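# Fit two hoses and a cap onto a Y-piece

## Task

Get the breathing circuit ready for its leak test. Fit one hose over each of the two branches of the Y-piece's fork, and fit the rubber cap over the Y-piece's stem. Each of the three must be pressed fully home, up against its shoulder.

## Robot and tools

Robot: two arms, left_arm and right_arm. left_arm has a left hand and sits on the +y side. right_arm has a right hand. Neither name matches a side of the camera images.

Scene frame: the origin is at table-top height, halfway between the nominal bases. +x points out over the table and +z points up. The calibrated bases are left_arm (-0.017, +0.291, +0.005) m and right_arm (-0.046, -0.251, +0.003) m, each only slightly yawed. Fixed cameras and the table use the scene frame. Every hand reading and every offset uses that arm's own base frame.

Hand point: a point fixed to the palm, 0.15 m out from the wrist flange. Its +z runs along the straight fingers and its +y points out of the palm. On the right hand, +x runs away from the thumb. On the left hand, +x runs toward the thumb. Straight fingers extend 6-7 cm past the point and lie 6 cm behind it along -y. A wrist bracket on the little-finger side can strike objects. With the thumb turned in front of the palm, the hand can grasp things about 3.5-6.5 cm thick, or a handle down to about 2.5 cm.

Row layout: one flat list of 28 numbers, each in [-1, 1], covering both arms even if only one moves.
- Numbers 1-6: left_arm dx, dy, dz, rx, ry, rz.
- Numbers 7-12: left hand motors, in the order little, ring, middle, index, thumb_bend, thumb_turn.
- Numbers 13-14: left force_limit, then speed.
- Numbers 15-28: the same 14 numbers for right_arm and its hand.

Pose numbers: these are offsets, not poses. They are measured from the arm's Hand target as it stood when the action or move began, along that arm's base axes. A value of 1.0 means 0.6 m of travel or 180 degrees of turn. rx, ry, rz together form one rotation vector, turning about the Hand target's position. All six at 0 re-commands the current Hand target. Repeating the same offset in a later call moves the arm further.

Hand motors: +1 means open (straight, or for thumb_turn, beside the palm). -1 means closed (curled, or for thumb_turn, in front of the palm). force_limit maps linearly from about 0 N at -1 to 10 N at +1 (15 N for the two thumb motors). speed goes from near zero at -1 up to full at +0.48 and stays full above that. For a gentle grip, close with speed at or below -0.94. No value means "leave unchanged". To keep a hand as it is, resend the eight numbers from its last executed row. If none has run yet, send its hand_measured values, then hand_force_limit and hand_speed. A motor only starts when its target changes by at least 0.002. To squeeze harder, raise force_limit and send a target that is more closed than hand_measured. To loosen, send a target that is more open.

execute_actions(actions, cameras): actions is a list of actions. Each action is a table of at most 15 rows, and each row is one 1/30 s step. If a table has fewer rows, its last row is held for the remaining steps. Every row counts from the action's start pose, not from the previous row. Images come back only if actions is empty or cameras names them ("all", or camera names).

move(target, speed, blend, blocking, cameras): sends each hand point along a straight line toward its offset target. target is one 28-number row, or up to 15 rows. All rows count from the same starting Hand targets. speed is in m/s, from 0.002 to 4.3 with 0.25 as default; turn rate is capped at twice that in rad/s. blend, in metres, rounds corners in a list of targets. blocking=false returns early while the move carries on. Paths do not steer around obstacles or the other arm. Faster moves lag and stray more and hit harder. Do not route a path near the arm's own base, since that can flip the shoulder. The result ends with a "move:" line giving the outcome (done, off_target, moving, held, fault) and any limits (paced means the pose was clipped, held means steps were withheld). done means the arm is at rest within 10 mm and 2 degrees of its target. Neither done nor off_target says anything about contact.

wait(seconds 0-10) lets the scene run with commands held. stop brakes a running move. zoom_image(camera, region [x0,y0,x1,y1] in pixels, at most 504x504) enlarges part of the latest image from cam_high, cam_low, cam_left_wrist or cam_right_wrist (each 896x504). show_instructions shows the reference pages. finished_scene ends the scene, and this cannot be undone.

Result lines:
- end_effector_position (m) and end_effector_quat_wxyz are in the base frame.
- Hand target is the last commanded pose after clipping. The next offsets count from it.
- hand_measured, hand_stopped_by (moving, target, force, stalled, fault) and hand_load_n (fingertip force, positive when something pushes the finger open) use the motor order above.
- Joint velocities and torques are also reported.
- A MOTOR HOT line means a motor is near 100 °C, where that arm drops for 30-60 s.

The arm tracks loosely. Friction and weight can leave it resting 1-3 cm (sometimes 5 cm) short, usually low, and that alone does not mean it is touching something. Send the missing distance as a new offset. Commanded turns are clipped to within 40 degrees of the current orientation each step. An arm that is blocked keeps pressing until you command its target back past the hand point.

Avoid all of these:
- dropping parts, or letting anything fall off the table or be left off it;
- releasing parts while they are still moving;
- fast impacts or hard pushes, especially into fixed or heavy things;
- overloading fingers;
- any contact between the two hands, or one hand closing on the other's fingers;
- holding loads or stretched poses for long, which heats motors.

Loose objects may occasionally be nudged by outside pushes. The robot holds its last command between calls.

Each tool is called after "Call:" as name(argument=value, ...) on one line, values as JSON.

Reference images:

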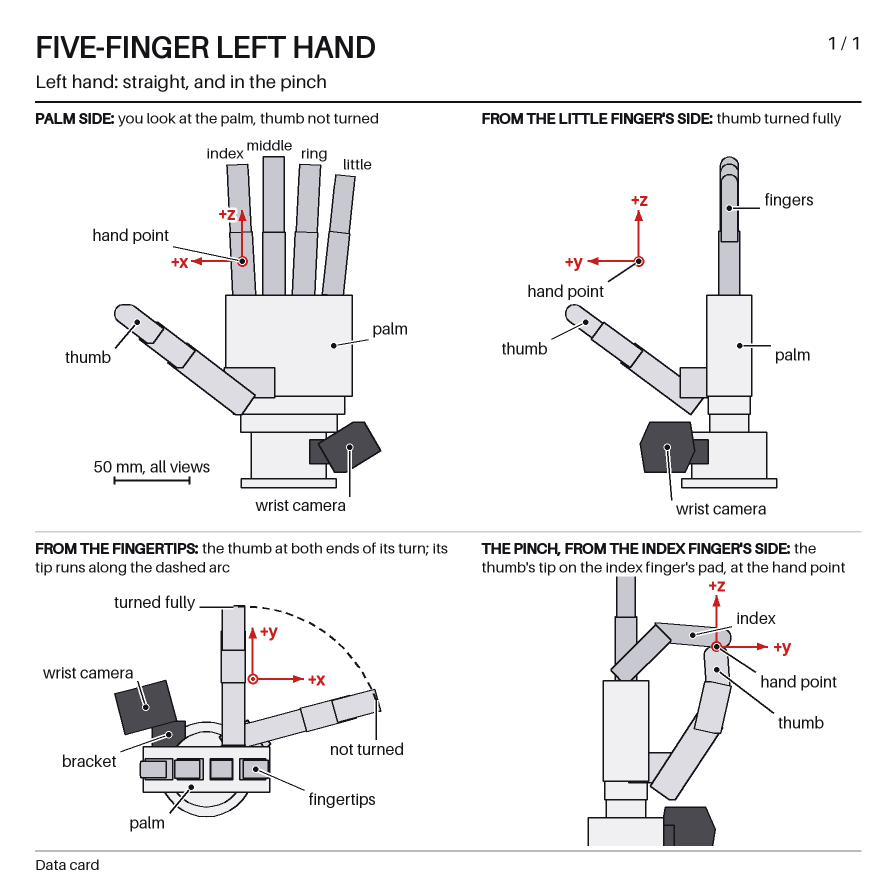

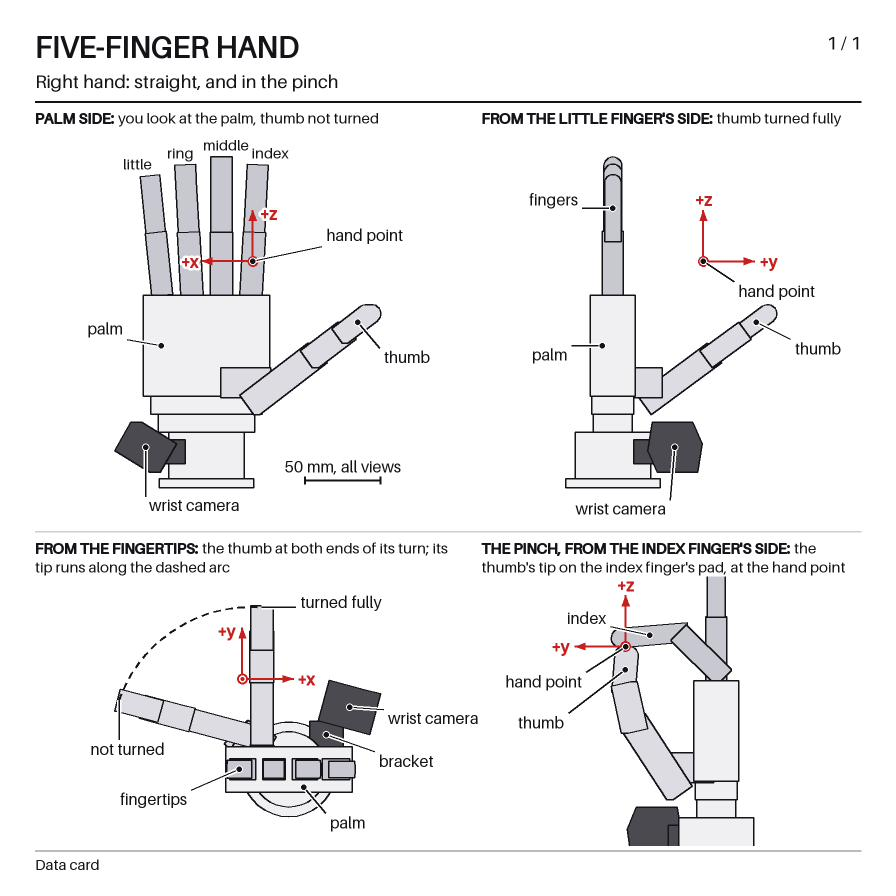

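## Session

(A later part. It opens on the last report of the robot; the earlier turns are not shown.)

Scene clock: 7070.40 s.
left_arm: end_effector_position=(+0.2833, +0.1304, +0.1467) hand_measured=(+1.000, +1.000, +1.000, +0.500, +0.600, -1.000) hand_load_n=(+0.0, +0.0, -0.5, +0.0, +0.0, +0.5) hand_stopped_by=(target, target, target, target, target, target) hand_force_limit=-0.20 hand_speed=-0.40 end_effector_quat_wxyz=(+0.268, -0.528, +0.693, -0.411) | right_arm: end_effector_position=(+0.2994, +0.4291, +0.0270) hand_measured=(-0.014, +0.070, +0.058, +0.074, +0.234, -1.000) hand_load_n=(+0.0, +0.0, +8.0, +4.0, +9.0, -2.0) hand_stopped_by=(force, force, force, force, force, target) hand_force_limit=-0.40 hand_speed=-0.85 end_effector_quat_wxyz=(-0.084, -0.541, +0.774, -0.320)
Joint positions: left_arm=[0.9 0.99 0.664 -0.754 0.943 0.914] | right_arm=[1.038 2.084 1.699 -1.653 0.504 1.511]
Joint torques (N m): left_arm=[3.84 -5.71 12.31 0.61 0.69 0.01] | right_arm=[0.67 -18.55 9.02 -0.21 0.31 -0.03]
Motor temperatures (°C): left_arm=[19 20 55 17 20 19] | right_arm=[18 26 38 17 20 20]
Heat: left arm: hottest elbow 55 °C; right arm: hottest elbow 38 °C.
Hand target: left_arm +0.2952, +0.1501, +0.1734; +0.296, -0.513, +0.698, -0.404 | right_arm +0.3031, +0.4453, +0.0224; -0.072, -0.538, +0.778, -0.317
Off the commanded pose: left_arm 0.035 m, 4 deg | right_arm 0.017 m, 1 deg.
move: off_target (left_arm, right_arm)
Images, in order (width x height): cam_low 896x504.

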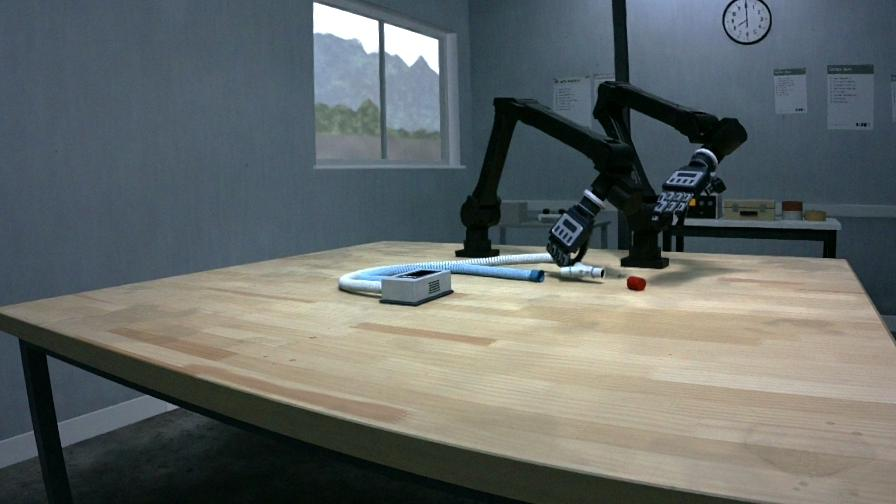

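Call:
move(target=[0, 0, 0, 0, 0, 0, 1, 1, 1, 0.5, 0.6, -1, -0.2, -0.4, 0, 0, -0.007, 0, 0, 0, -0.5, -0.5, -0.5, -0.5, -0.3, -1, -0.4, -0.85], speed=0.02, cameras=["cam_low"])

Call:
zoom_image(camera="cam_low", region=[530, 220, 630, 300])

Scene clock: 7073.93 s.
left_arm: end_effector_position=(+0.2833, +0.1304, +0.1467) hand_measured=(+1.000, +1.000, +1.000, +0.500, +0.600, -1.000) hand_load_n=(+0.0, -0.5, +0.0, +0.0, +0.0, +0.0) hand_stopped_by=(target, target, target, target, target, target) hand_force_limit=-0.20 hand_speed=-0.40 end_effector_quat_wxyz=(+0.268, -0.528, +0.693, -0.411) | right_arm: end_effector_position=(+0.3003, +0.4307, +0.0245) hand_measured=(-0.014, +0.070, +0.058, +0.074, +0.234, -1.000) hand_load_n=(+0.0, +0.0, +8.0, +4.0, +8.5, -2.0) hand_stopped_by=(force, force, force, force, force, target) hand_force_limit=-0.40 hand_speed=-0.85 end_effector_quat_wxyz=(-0.082, -0.541, +0.774, -0.319)
Joint positions: left_arm=[0.9 0.99 0.664 -0.754 0.943 0.914] | right_arm=[1.038 2.087 1.699 -1.645 0.504 1.511]
Joint torques (N m): left_arm=[2.78 -6.07 12.37 0.77 0.76 -0.03] | right_arm=[1.32 -18.43 8.65 -0.1 0.27 0]
Motor temperatures (°C): left_arm=[19 20 55 17 20 19] | right_arm=[18 26 38 17 20 20]
Heat: left arm: hottest elbow 55 °C; right arm: hottest elbow 38 °C.
Hand target: left_arm +0.2952, +0.1501, +0.1734; +0.296, -0.513, +0.698, -0.404 | right_arm +0.3031, +0.4453, +0.0183; -0.072, -0.538, +0.778, -0.317
Off the commanded pose: left_arm 0.035 m, 4 deg | right_arm 0.016 m, 1 deg.
move: off_target (left_arm, right_arm)
Images, in order (width x height): cam_low 896x504.

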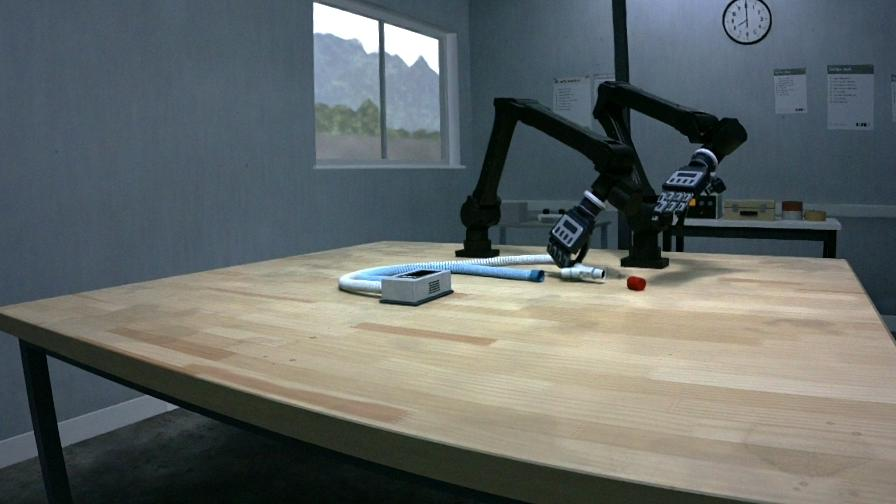

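Scaled by 5.040 from the camera's 896x504 image, which has a finer 1280x720 frame.

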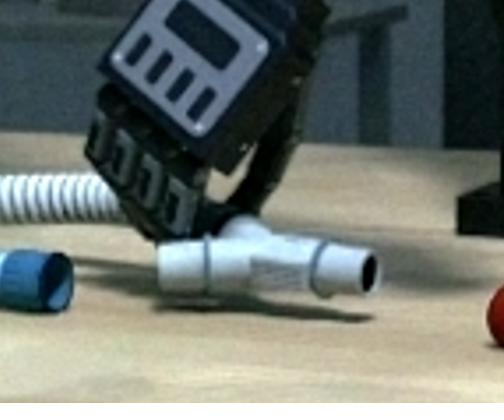

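Call:
move(target=[0, 0, 0, 0, 0, 0, 1, 1, 1, 0.5, 0.6, -1, -0.2, -0.4, 0, 0, 0, 0, 0, 0, -0.5, -0.5, -0.5, -0.5, 0.6, -1, -0.4, -0.7], speed=0.02, cameras=["cam_low", "cam_right_wrist"])

Call:
zoom_image(camera="cam_low", region=[530, 220, 630, 300])

Scene clock: 7088.17 s.
left_arm: end_effector_position=(+0.2833, +0.1304, +0.1467) hand_measured=(+1.000, +1.000, +1.000, +0.500, +0.600, -1.000) hand_load_n=(+0.0, -0.5, +0.0, +0.0, +0.0, +0.0) hand_stopped_by=(target, target, target, target, target, target) hand_force_limit=-0.20 hand_speed=-0.40 end_effector_quat_wxyz=(+0.268, -0.528, +0.693, -0.411) | right_arm: end_effector_position=(+0.3003, +0.4315, +0.0241) hand_measured=(-0.014, +0.070, +0.056, +0.074, +0.600, -1.000) hand_load_n=(+0.0, +0.0, +0.0, +0.0, +0.0, +0.0) hand_stopped_by=(force, force, force, force, target, target) hand_force_limit=-0.40 hand_speed=-0.70 end_effector_quat_wxyz=(-0.080, -0.539, +0.776, -0.319)
Joint positions: left_arm=[0.9 0.99 0.664 -0.754 0.943 0.914] | right_arm=[1.039 2.087 1.699 -1.643 0.504 1.518]
Joint torques (N m): left_arm=[2.84 -5.77 12.34 0.75 0.75 -0.02] | right_arm=[0.85 -18.9 8.5 -0.24 0.29 -0.1]
Motor temperatures (°C): left_arm=[19 20 56 17 20 19] | right_arm=[18 25 38 17 20 20]
Heat: left arm: hottest elbow 56 °C; right arm: hottest elbow 38 °C.
Hand target: left_arm +0.2952, +0.1501, +0.1734; +0.296, -0.513, +0.698, -0.404 | right_arm +0.3031, +0.4452, +0.0181; -0.072, -0.538, +0.778, -0.317
Off the commanded pose: left_arm 0.035 m, 4 deg | right_arm 0.015 m, 1 deg.
move: off_target (left_arm, right_arm)
Images, in order (width x height): cam_low 896x504, cam_right_wrist 896x504.

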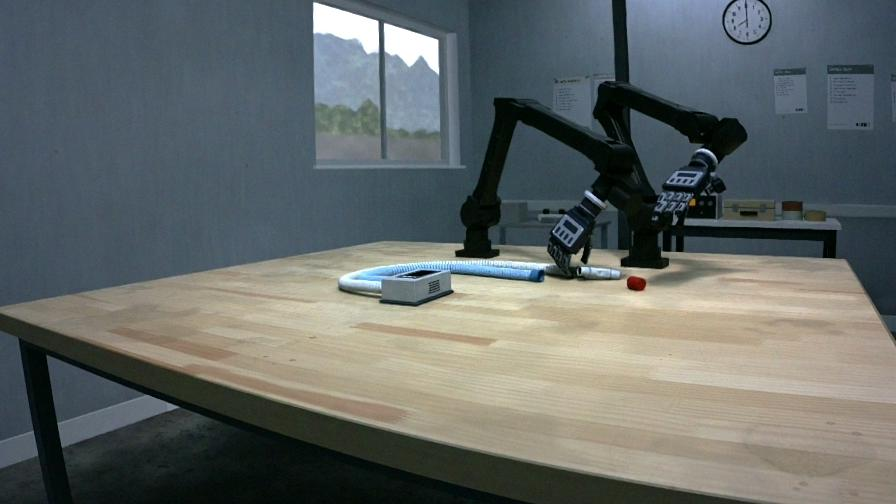

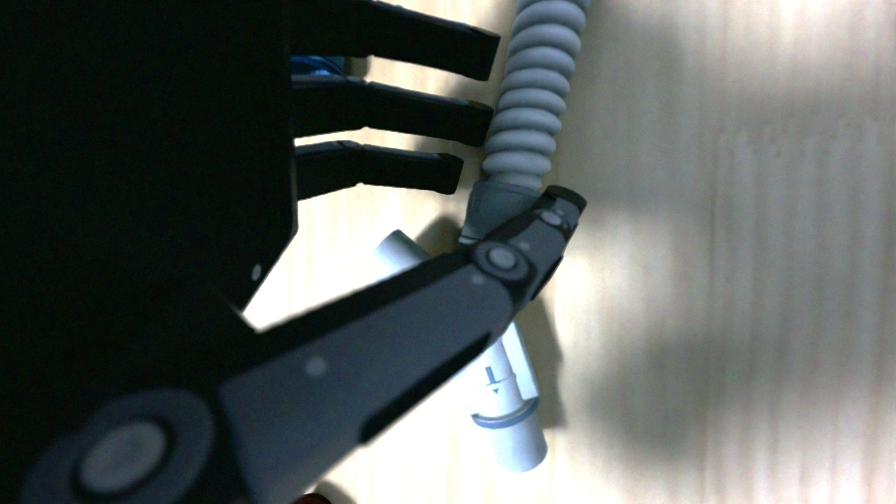

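Scaled by 5.040 from the camera's 896x504 image, which has a finer 1280x720 frame.

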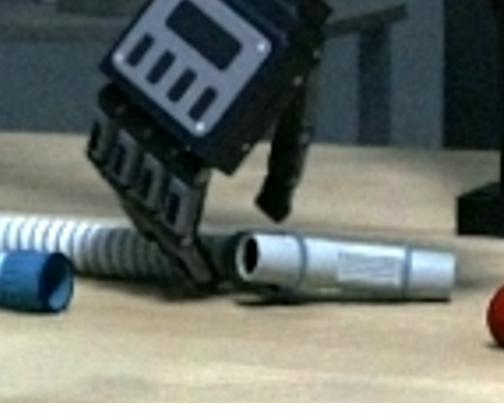

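Call:
move(target=[[0, 0, 0, 0, 0, 0, 1, 1, 1, 0.5, 0.6, -1, -0.2, -0.4, 0.03, 0, 0.02, 0, 0, 0, -0.5, -0.5, -0.5, -0.5, 0.6, -1, -0.4, -0.7], [0, 0, 0, 0, 0, 0, 1, 1, 1, 0.5, 0.6, -1, -0.2, -0.4, 0.04, 0, 0.24, 0.067, 0, 0, -0.5, -0.5, -0.5, -0.5, 0.6, -1, -0.4, -0.7]], speed=[0.04, 0.1], blend=[0.01, 0], cameras=["cam_low", "cam_right_wrist", "cam_high", "cam_left_wrist"])

Scene clock: 7099.87 s.
left_arm: end_effector_position=(+0.2833, +0.1304, +0.1467) hand_measured=(+1.000, +1.000, +1.000, +0.500, +0.600, -1.000) hand_load_n=(+0.0, +0.0, +0.0, +0.0, +0.0, +0.0) hand_stopped_by=(target, target, target, target, target, target) hand_force_limit=-0.20 hand_speed=-0.40 end_effector_quat_wxyz=(+0.268, -0.528, +0.693, -0.411) | right_arm: end_effector_position=(+0.3180, +0.4375, +0.1479) hand_measured=(-0.014, +0.070, +0.056, +0.074, +0.600, -1.000) hand_load_n=(+0.0, +0.0, +0.0, +0.0, +0.0, +0.0) hand_stopped_by=(force, force, force, force, target, target) hand_force_limit=-0.40 hand_speed=-0.70 end_effector_quat_wxyz=(-0.022, -0.544, +0.804, -0.238)
Joint positions: left_arm=[0.9 0.99 0.664 -0.754 0.943 0.914] | right_arm=[0.983 1.893 1.773 -1.689 0.424 1.415]
Joint torques (N m): left_arm=[2.78 -5.89 12.4 0.7 0.75 -0.02] | right_arm=[-0.67 -19.37 10.33 -0.44 0.19 -0.29]
Motor temperatures (°C): left_arm=[19 20 56 17 20 19] | right_arm=[18 25 38 17 20 20]
Heat: left arm: hottest elbow 56 °C; right arm: hottest elbow 38 °C.
Hand target: left_arm +0.2952, +0.1501, +0.1734; +0.296, -0.513, +0.698, -0.404 | right_arm +0.3271, +0.4451, +0.1622; -0.015, -0.542, +0.807, -0.233
Off the commanded pose: left_arm 0.035 m, 4 deg | right_arm 0.019 m, 1 deg.
joint sent to its limit (right arm) — joint 4 (wrist pitch), lower limit. The joint targets still meet the commanded pose.
move: off_target (left_arm, right_arm)

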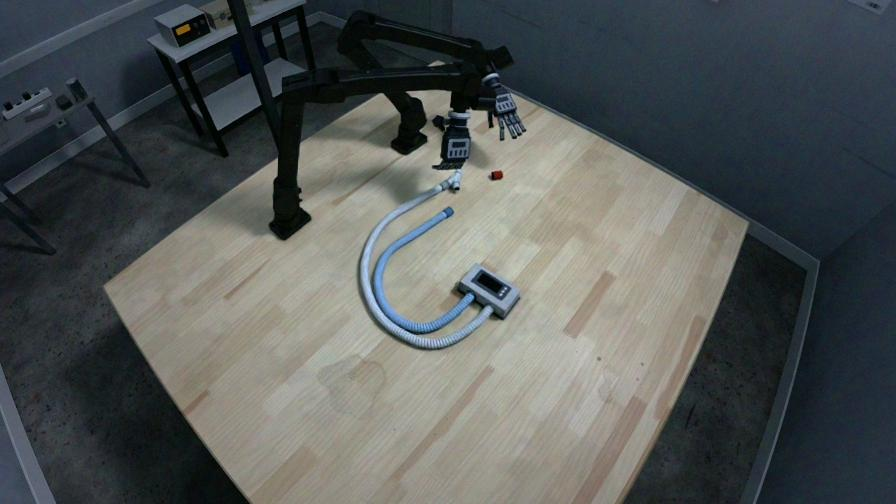

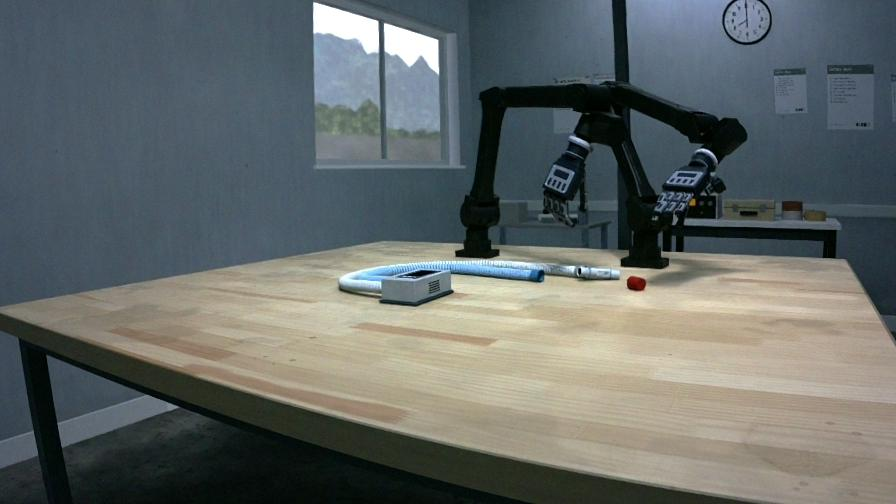

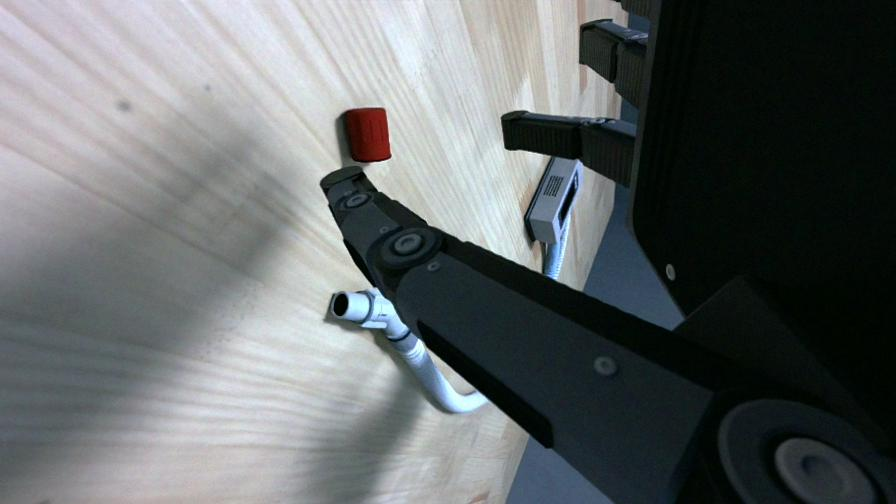

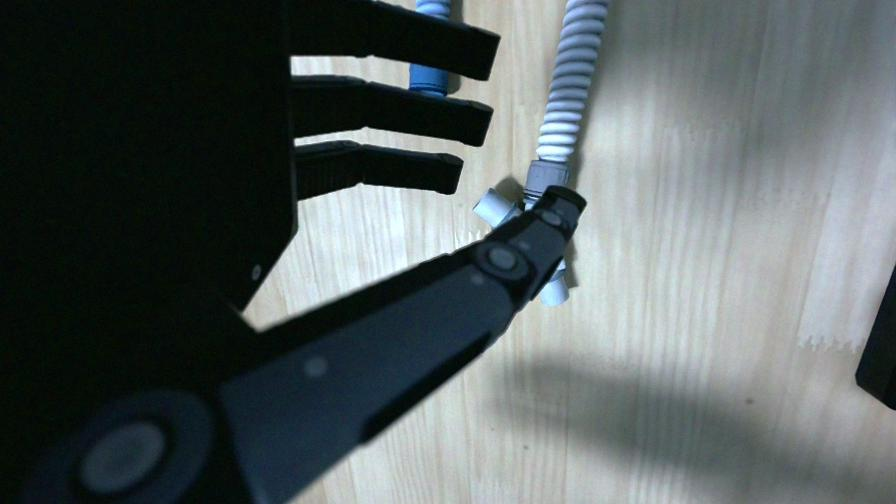

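Call:
zoom_image(camera="cam_low", region=[520, 250, 660, 310])

Call:
zoom_image(camera="cam_high", region=[420, 150, 520, 230])

Call:
zoom_image(camera="cam_right_wrist", region=[380, 0, 620, 330])

Scaled by 3.600 from the camera's 896x504 image, which has a finer 1280x720 frame.

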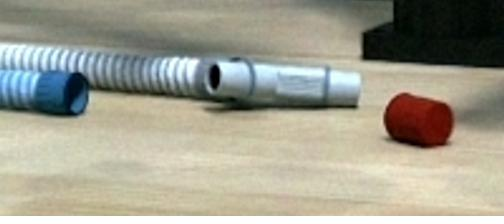

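Scaled by 5.040 from the camera's 896x504 image, which has a finer 1280x720 frame.

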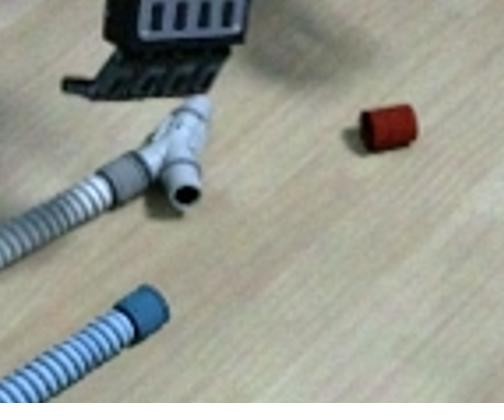

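Scaled by 1.527 from the camera's 896x504 image, which has a finer 1280x720 frame.

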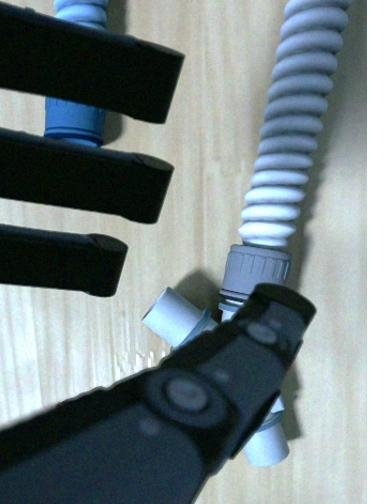

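Call:
zoom_image(camera="cam_left_wrist", region=[310, 80, 510, 430])

Scaled by 1.440 from the camera's 896x504 image, which has a finer 1280x720 frame.

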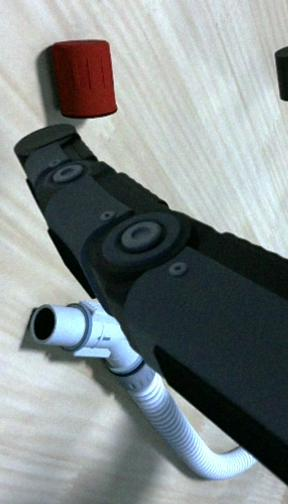

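Call:
move(target=[0, 0, 0, 0, 0, 0, 1, 1, 1, 0.5, 0.6, -1, -0.2, -0.4, -0.092, -0.022, -0.095, 0.0443, -0.1832, 0.1439, 1, 1, 1, 0.35, 0.4, -1, -0.4, -0.4], speed=0.1, cameras=["cam_low", "cam_right_wrist"])

Scene clock: 7223.40 s.
left_arm: end_effector_position=(+0.2833, +0.1304, +0.1467) hand_measured=(+1.000, +1.000, +1.000, +0.500, +0.600, -1.000) hand_load_n=(+0.0, +0.0, +0.0, +0.0, +0.0, +0.0) hand_stopped_by=(target, target, target, target, target, target) hand_force_limit=-0.20 hand_speed=-0.40 end_effector_quat_wxyz=(+0.268, -0.528, +0.693, -0.411) | right_arm: end_effector_position=(+0.2760, +0.4329, +0.1051) hand_measured=(+1.000, +1.000, +1.000, +0.350, +0.400, -1.000) hand_load_n=(+0.0, +0.0, +0.0, +0.5, +0.0, +0.0) hand_stopped_by=(target, target, target, target, target, target) hand_force_limit=-0.40 hand_speed=-0.40 end_effector_quat_wxyz=(-0.298, +0.615, -0.657, +0.319)
Joint positions: left_arm=[0.9 0.99 0.664 -0.754 0.943 0.914] | right_arm=[1.202 1.523 1.061 -0.749 0.848 1.105]
Joint torques (N m): left_arm=[2.9 -5.36 12.45 0.55 0.72 -0.03] | right_arm=[0.73 -13.45 6.28 1.29 0.67 -0.23]
Motor temperatures (°C): left_arm=[19 20 59 17 20 19] | right_arm=[18 28 41 17 20 20]
Heat: left arm: hottest elbow 59 °C; right arm: hottest elbow 41 °C.
Hand target: left_arm +0.2952, +0.1501, +0.1734; +0.296, -0.513, +0.698, -0.404 | right_arm +0.2719, +0.4320, +0.1051; -0.301, +0.619, -0.652, +0.318
Off the commanded pose: left_arm 0.035 m, 4 deg | right_arm 0.004 m, 1 deg.
move: off_target (left_arm)
Images, in order (width x height): cam_low 896x504, cam_right_wrist 896x504.

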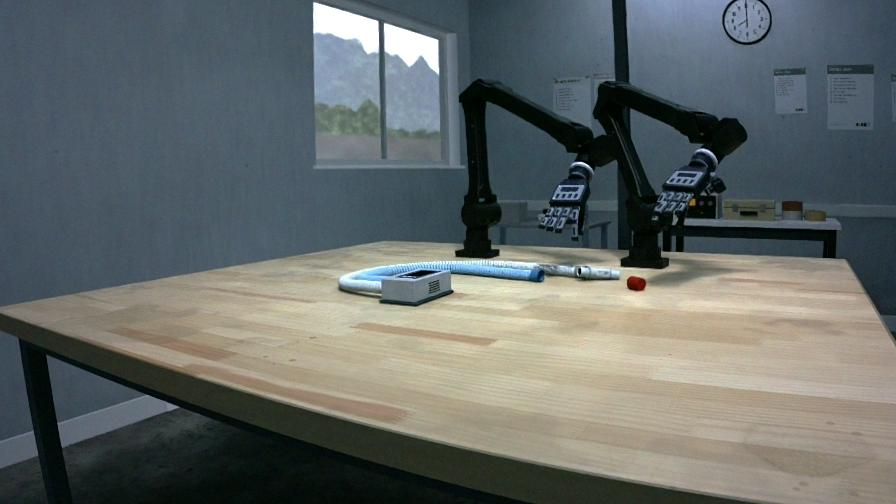

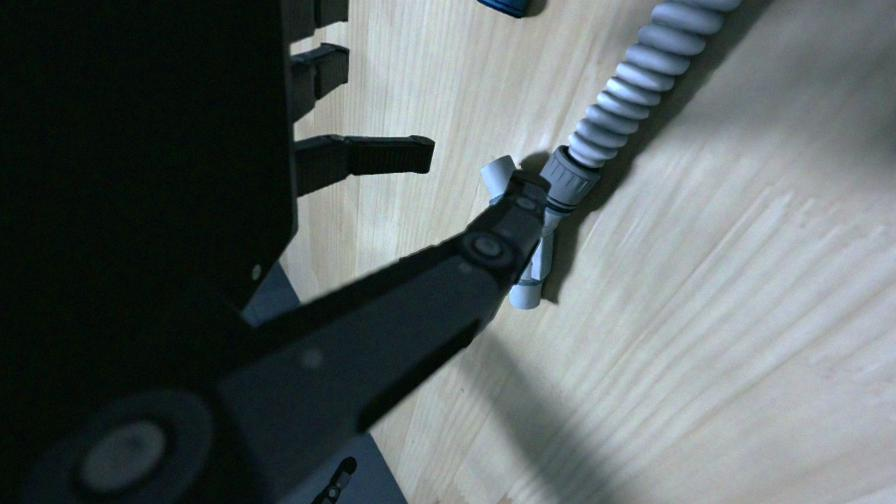

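Call:
zoom_image(camera="cam_right_wrist", region=[460, 100, 660, 320])

Scaled by 2.291 from the camera's 896x504 image, which has a finer 1280x720 frame.

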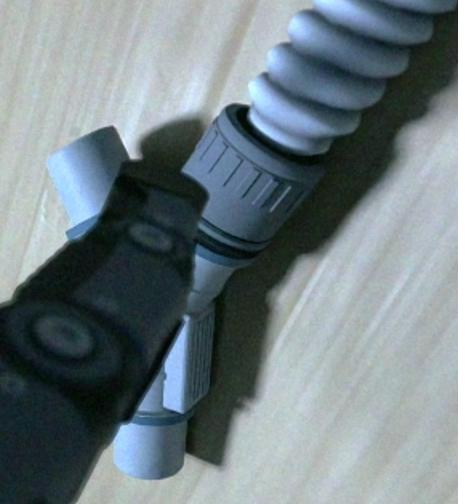

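Call:
move(target=[0, 0, 0, 0, 0, 0, 1, 1, 1, 0.5, 0.6, -1, -0.2, -0.4, -0.0108, -0.0078, -0.1, 0, 0, 0, 1, 1, 1, 0.35, 0.4, -1, -0.4, -0.4], speed=0.06, cameras=["cam_right_wrist"])

Scene clock: 7241.20 s.
left_arm: end_effector_position=(+0.2833, +0.1304, +0.1467) hand_measured=(+1.000, +1.000, +1.000, +0.500, +0.600, -1.000) hand_load_n=(+0.0, +0.0, +0.0, -0.5, +0.5, +0.0) hand_stopped_by=(target, target, target, target, target, target) hand_force_limit=-0.20 hand_speed=-0.40 end_effector_quat_wxyz=(+0.268, -0.528, +0.693, -0.411) | right_arm: end_effector_position=(+0.2698, +0.4284, +0.0577) hand_measured=(+1.000, +1.000, +1.000, +0.350, +0.400, -1.000) hand_load_n=(+0.0, +0.0, +0.0, +0.0, +0.0, +0.0) hand_stopped_by=(target, target, target, target, target, target) hand_force_limit=-0.40 hand_speed=-0.40 end_effector_quat_wxyz=(-0.307, +0.614, -0.655, +0.316)
Joint positions: left_arm=[0.9 0.99 0.664 -0.754 0.943 0.914] | right_arm=[1.212 1.566 0.962 -0.589 0.851 1.104]
Joint torques (N m): left_arm=[2.73 -5.25 12.37 0.87 0.72 0] | right_arm=[-0.09 -11.22 5.93 1.65 0.64 -0.12]
Motor temperatures (°C): left_arm=[19 20 59 17 20 19] | right_arm=[18 27 39 17 20 20]
Heat: left arm: hottest elbow 59 °C; right arm: hottest elbow 39 °C.
Hand target: left_arm +0.2952, +0.1501, +0.1734; +0.296, -0.513, +0.698, -0.404 | right_arm +0.2654, +0.4274, +0.0451; -0.301, +0.619, -0.652, +0.318
Off the commanded pose: left_arm 0.035 m, 4 deg | right_arm 0.013 m, 1 deg.
move: off_target (left_arm, right_arm)
Images, in order (width x height): cam_right_wrist 896x504.

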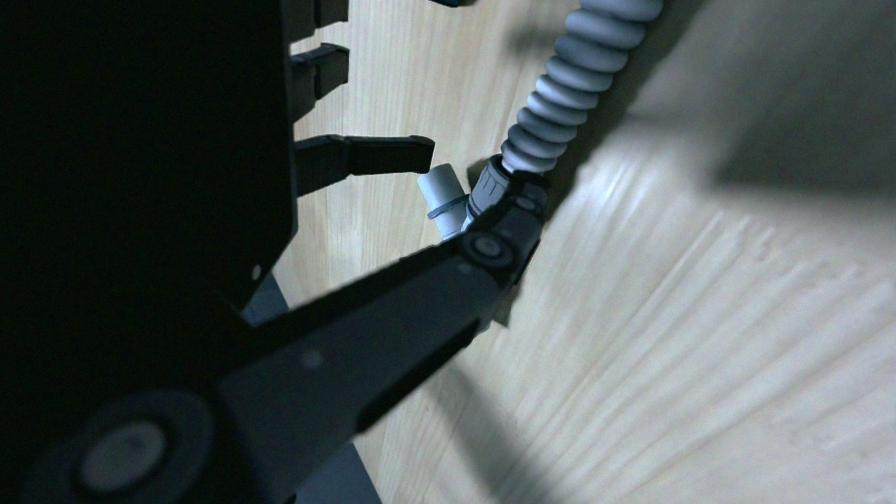

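Call:
move(target=[0, 0, 0, 0, 0, 0, 1, 1, 1, 0.5, 0.6, -1, -0.2, -0.4, 0.0, -0.008, -0.038, 0, 0, 0, 1, 1, 1, 0.35, 0.4, -1, -0.4, -0.4], speed=0.05, cameras=["cam_right_wrist"])

Call:
zoom_image(camera="cam_right_wrist", region=[330, 60, 590, 300])

Scene clock: 7251.30 s.
left_arm: end_effector_position=(+0.2833, +0.1304, +0.1467) hand_measured=(+1.000, +1.000, +1.000, +0.500, +0.600, -1.000) hand_load_n=(+0.0, +0.0, -0.5, +0.0, +0.0, +0.0) hand_stopped_by=(target, target, target, target, target, target) hand_force_limit=-0.20 hand_speed=-0.40 end_effector_quat_wxyz=(+0.268, -0.528, +0.693, -0.411) | right_arm: end_effector_position=(+0.2687, +0.4255, +0.0352) hand_measured=(+1.000, +1.000, +1.000, +0.350, +0.400, -1.000) hand_load_n=(+0.0, +0.0, +0.0, +0.0, +0.0, +0.0) hand_stopped_by=(target, target, target, target, target, target) hand_force_limit=-0.40 hand_speed=-0.40 end_effector_quat_wxyz=(-0.309, +0.613, -0.656, +0.315)
Joint positions: left_arm=[0.9 0.99 0.664 -0.754 0.943 0.914] | right_arm=[1.212 1.596 0.924 -0.517 0.851 1.104]
Joint torques (N m): left_arm=[3.14 -5.3 12.51 0.73 0.73 -0.04] | right_arm=[0.73 -11.16 5.9 1.59 0.63 -0.14]
Motor temperatures (°C): left_arm=[19 20 59 17 20 19] | right_arm=[18 26 38 17 21 20]
Heat: left arm: hottest elbow 59 °C; right arm: hottest elbow 38 °C.
Hand target: left_arm +0.2952, +0.1501, +0.1734; +0.296, -0.513, +0.698, -0.404 | right_arm +0.2654, +0.4227, +0.0224; -0.301, +0.619, -0.652, +0.318
Off the commanded pose: left_arm 0.035 m, 4 deg | right_arm 0.014 m, 1 deg.
move: off_target (left_arm, right_arm)
Images, in order (width x height): cam_right_wrist 896x504.

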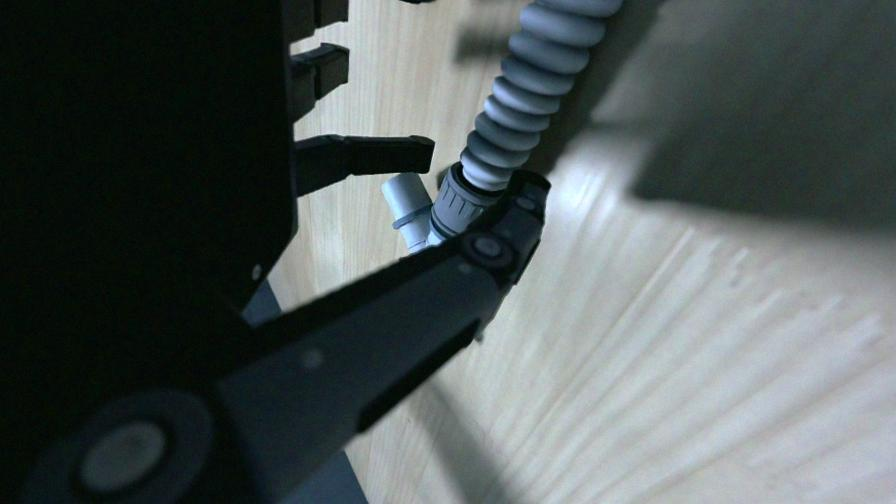

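Scaled by 1.938 from the camera's 896x504 image, which has a finer 1280x720 frame.

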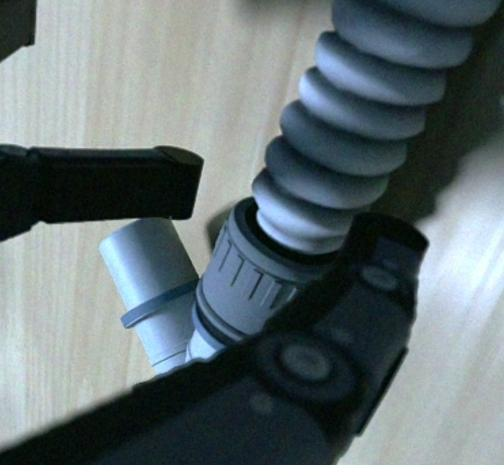

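Call:
move(target=[0, 0, 0, 0, 0, 0, 1, 1, 1, 0.5, 0.6, -1, -0.2, -0.4, 0.0, -0.008, -0.028, 0, 0, 0, 1, 1, 1, 0.35, 0.4, -1, -0.4, -0.4], speed=0.04, cameras=["cam_right_wrist", "cam_low"])

Call:
zoom_image(camera="cam_right_wrist", region=[330, 60, 590, 300])

Call:
zoom_image(camera="cam_low", region=[530, 220, 650, 310])

Scene clock: 7275.20 s.
left_arm: end_effector_position=(+0.2833, +0.1304, +0.1467) hand_measured=(+1.000, +1.000, +1.000, +0.500, +0.600, -1.000) hand_load_n=(-0.5, +0.0, +0.0, +0.0, +0.0, +0.0) hand_stopped_by=(target, target, target, target, target, target) hand_force_limit=-0.20 hand_speed=-0.40 end_effector_quat_wxyz=(+0.268, -0.528, +0.693, -0.411) | right_arm: end_effector_position=(+0.2676, +0.4225, +0.0189) hand_measured=(+1.000, +1.000, +1.000, +0.350, +0.400, -1.000) hand_load_n=(+0.0, +0.0, +0.0, +0.0, +0.0, +0.0) hand_stopped_by=(target, target, target, target, target, target) hand_force_limit=-0.40 hand_speed=-0.40 end_effector_quat_wxyz=(-0.311, +0.612, -0.656, +0.314)
Joint positions: left_arm=[0.9 0.99 0.664 -0.754 0.943 0.914] | right_arm=[1.212 1.617 0.895 -0.461 0.851 1.104]
Joint torques (N m): left_arm=[3.14 -5.54 12.42 0.7 0.76 0] | right_arm=[0.32 -11.93 5.48 1.48 0.54 -0.25]
Motor temperatures (°C): left_arm=[19 20 59 17 20 19] | right_arm=[18 25 36 17 21 20]
Heat: left arm: hottest elbow 59 °C; right arm: hottest elbow 36 °C.
Hand target: left_arm +0.2952, +0.1501, +0.1734; +0.296, -0.513, +0.698, -0.404 | right_arm +0.2654, +0.4178, +0.0056; -0.301, +0.619, -0.652, +0.318
Off the commanded pose: left_arm 0.035 m, 4 deg | right_arm 0.014 m, 2 deg.
move: off_target (left_arm, right_arm)
Images, in order (width x height): cam_low 896x504, cam_right_wrist 896x504.

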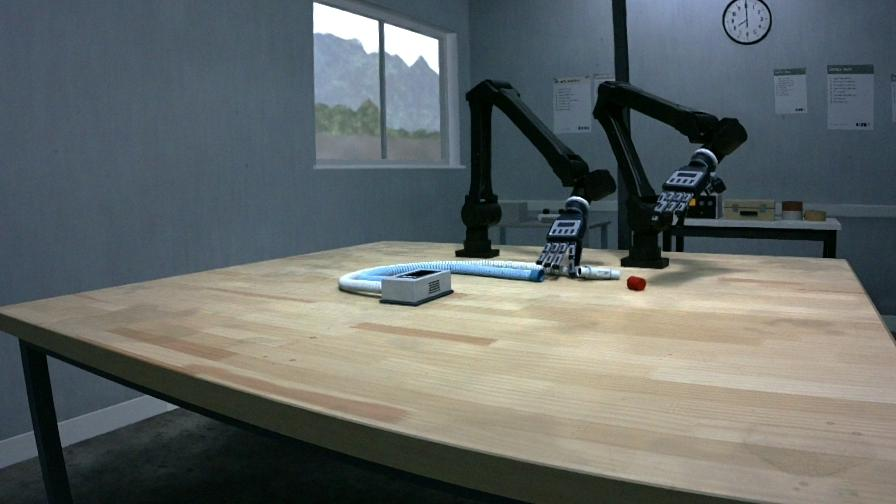

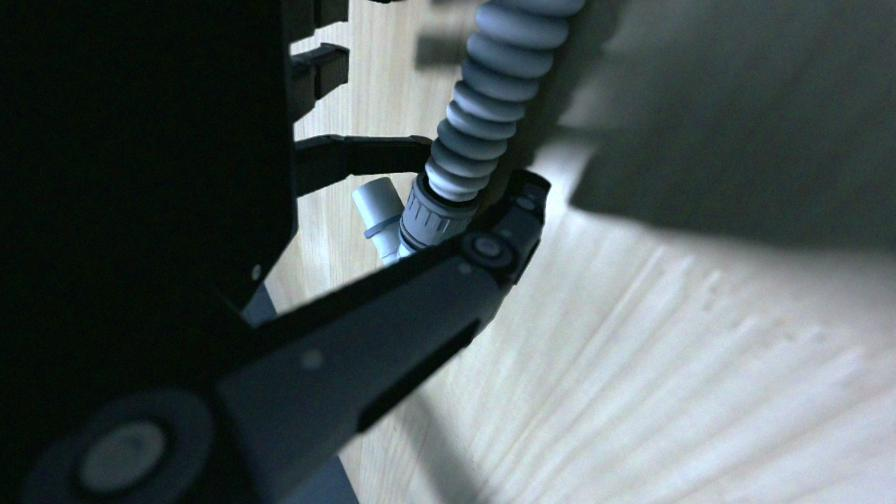

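Scaled by 1.938 from the camera's 896x504 image, which has a finer 1280x720 frame.

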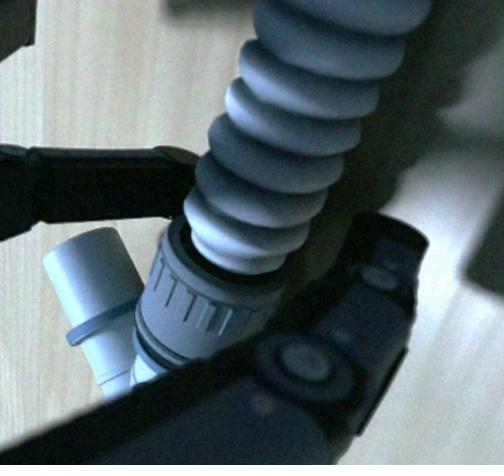

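Scaled by 4.200 from the camera's 896x504 image, which has a finer 1280x720 frame.

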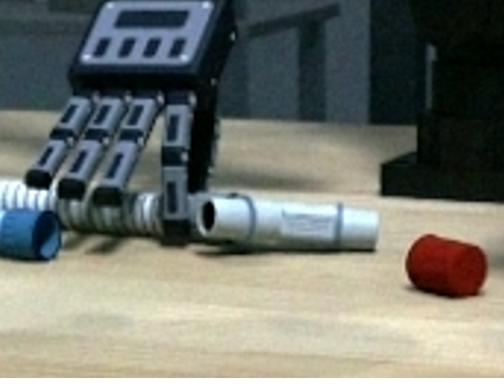

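Call:
move(target=[0, 0, 0, 0, 0, 0, 1, 1, 1, 0.5, 0.6, -1, -0.2, -0.4, 0.0, 0, 0, 0, 0, 0, 1, 1, 1, -0.5, -0.3, -1, -0.2, -0.8], speed=0.04, cameras=["cam_right_wrist"])

Call:
zoom_image(camera="cam_right_wrist", region=[330, 60, 590, 300])

Scene clock: 7281.90 s.
left_arm: end_effector_position=(+0.2833, +0.1304, +0.1467) hand_measured=(+1.000, +1.000, +1.000, +0.500, +0.600, -1.000) hand_load_n=(+0.0, -0.5, +0.0, +0.0, +0.0, +0.0) hand_stopped_by=(target, target, target, target, target, target) hand_force_limit=-0.20 hand_speed=-0.40 end_effector_quat_wxyz=(+0.268, -0.528, +0.693, -0.411) | right_arm: end_effector_position=(+0.2676, +0.4225, +0.0188) hand_measured=(+1.000, +1.000, +1.000, +0.094, +0.204, -1.000) hand_load_n=(+0.0, +0.0, +0.0, +10.0, +6.0, -4.5) hand_stopped_by=(target, target, target, force, force, target) hand_force_limit=-0.20 hand_speed=-0.80 end_effector_quat_wxyz=(-0.311, +0.612, -0.656, +0.314)
Joint positions: left_arm=[0.9 0.99 0.664 -0.754 0.943 0.914] | right_arm=[1.212 1.618 0.895 -0.461 0.851 1.104]
Joint torques (N m): left_arm=[2.84 -5.89 12.42 0.64 0.73 -0.02] | right_arm=[0.44 -11.69 5.45 1.37 0.54 -0.2]
Motor temperatures (°C): left_arm=[19 20 59 17 20 19] | right_arm=[18 25 36 17 21 20]
Heat: left arm: hottest elbow 59 °C; right arm: hottest elbow 36 °C.
Hand target: left_arm +0.2952, +0.1501, +0.1734; +0.296, -0.513, +0.698, -0.404 | right_arm +0.2654, +0.4178, +0.0056; -0.301, +0.619, -0.652, +0.318
Off the commanded pose: left_arm 0.035 m, 4 deg | right_arm 0.014 m, 2 deg.
move: off_target (left_arm, right_arm)
Images, in order (width x height): cam_right_wrist 896x504.

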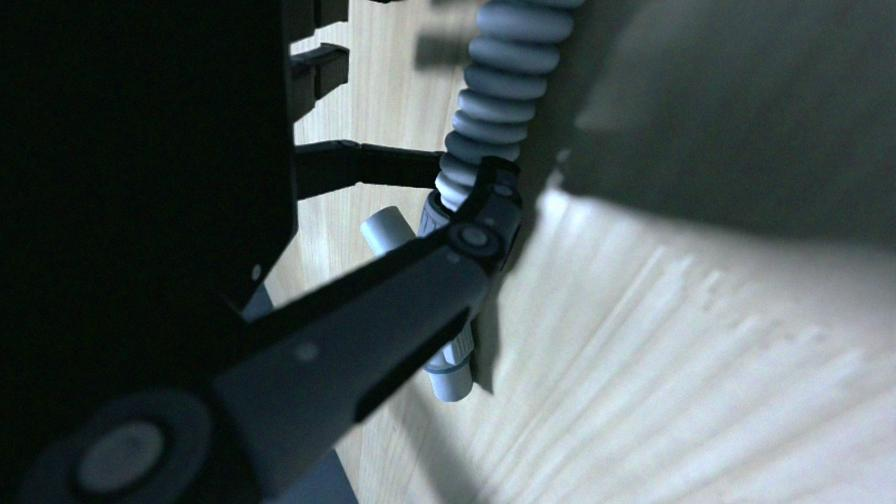

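Scaled by 1.938 from the camera's 896x504 image, which has a finer 1280x720 frame.

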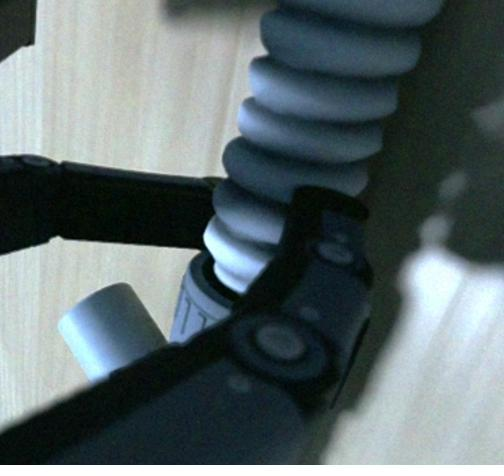

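Call:
move(target=[[0, 0, 0, 0, 0, 0, 1, 1, 1, 0.5, 0.6, -1, -0.2, -0.4, 0.0, 0, 0, 0, 0, 0, 1, 1, 1, 0.3, 0.35, -1, -0.2, -0.6], [0, 0, 0, 0, 0, 0, 1, 1, 1, 0.5, 0.6, -1, -0.2, -0.4, 0.003, 0.025, 0, 0, 0, 0, 1, 1, 1, 0.3, 0.35, -1, -0.2, -0.6]], speed=0.04, cameras=["cam_right_wrist"])

Call:
zoom_image(camera="cam_right_wrist", region=[330, 60, 590, 300])

Scene clock: 7294.70 s.
left_arm: end_effector_position=(+0.2833, +0.1304, +0.1467) hand_measured=(+1.000, +1.000, +1.000, +0.500, +0.600, -1.000) hand_load_n=(+0.0, +0.0, +0.0, +0.0, +0.0, +0.0) hand_stopped_by=(target, target, target, target, target, target) hand_force_limit=-0.20 hand_speed=-0.40 end_effector_quat_wxyz=(+0.268, -0.528, +0.693, -0.411) | right_arm: end_effector_position=(+0.2676, +0.4203, +0.0112) hand_measured=(+1.000, +1.000, +1.000, +0.300, +0.350, -1.000) hand_load_n=(+0.0, +0.0, +0.0, +0.0, +0.0, +0.0) hand_stopped_by=(target, target, target, target, target, target) hand_force_limit=-0.20 hand_speed=-0.60 end_effector_quat_wxyz=(-0.305, +0.614, -0.654, +0.320)
Joint positions: left_arm=[0.9 0.99 0.664 -0.754 0.943 0.914] | right_arm=[1.212 1.635 0.895 -0.461 0.858 1.105]
Joint torques (N m): left_arm=[2.96 -5.3 12.34 0.76 0.74 -0.06] | right_arm=[0.62 -10.29 8.44 0.58 0.43 -0.11]
Motor temperatures (°C): left_arm=[19 20 60 17 20 19] | right_arm=[18 24 36 17 21 20]
Heat: left arm: hottest elbow 60 °C; right arm: hottest elbow 36 °C.
Hand target: left_arm +0.2952, +0.1501, +0.1734; +0.296, -0.513, +0.698, -0.404 | right_arm +0.2672, +0.4326, +0.0054; -0.301, +0.619, -0.652, +0.318
Off the commanded pose: left_arm 0.035 m, 4 deg | right_arm 0.014 m, 1 deg.
move: off_target (left_arm, right_arm)
Images, in order (width x height): cam_right_wrist 896x504.

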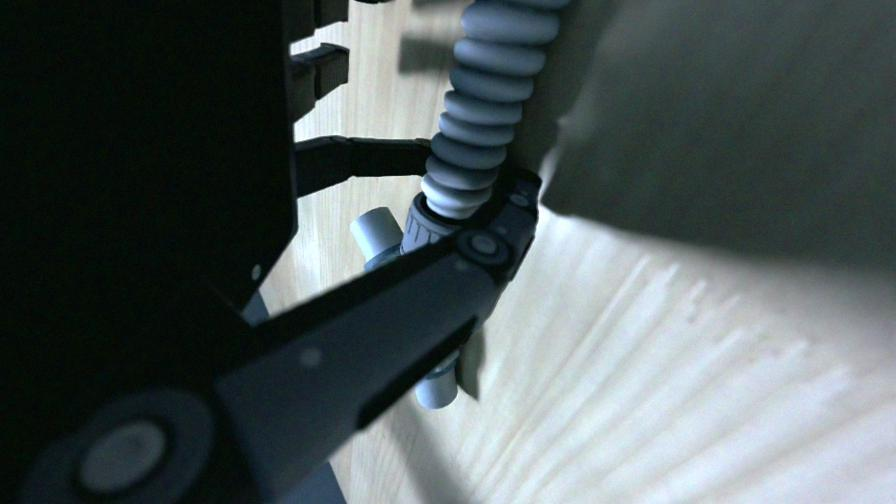

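Scaled by 1.938 from the camera's 896x504 image, which has a finer 1280x720 frame.

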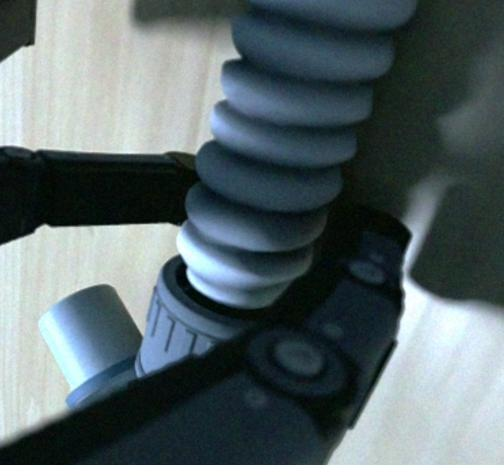

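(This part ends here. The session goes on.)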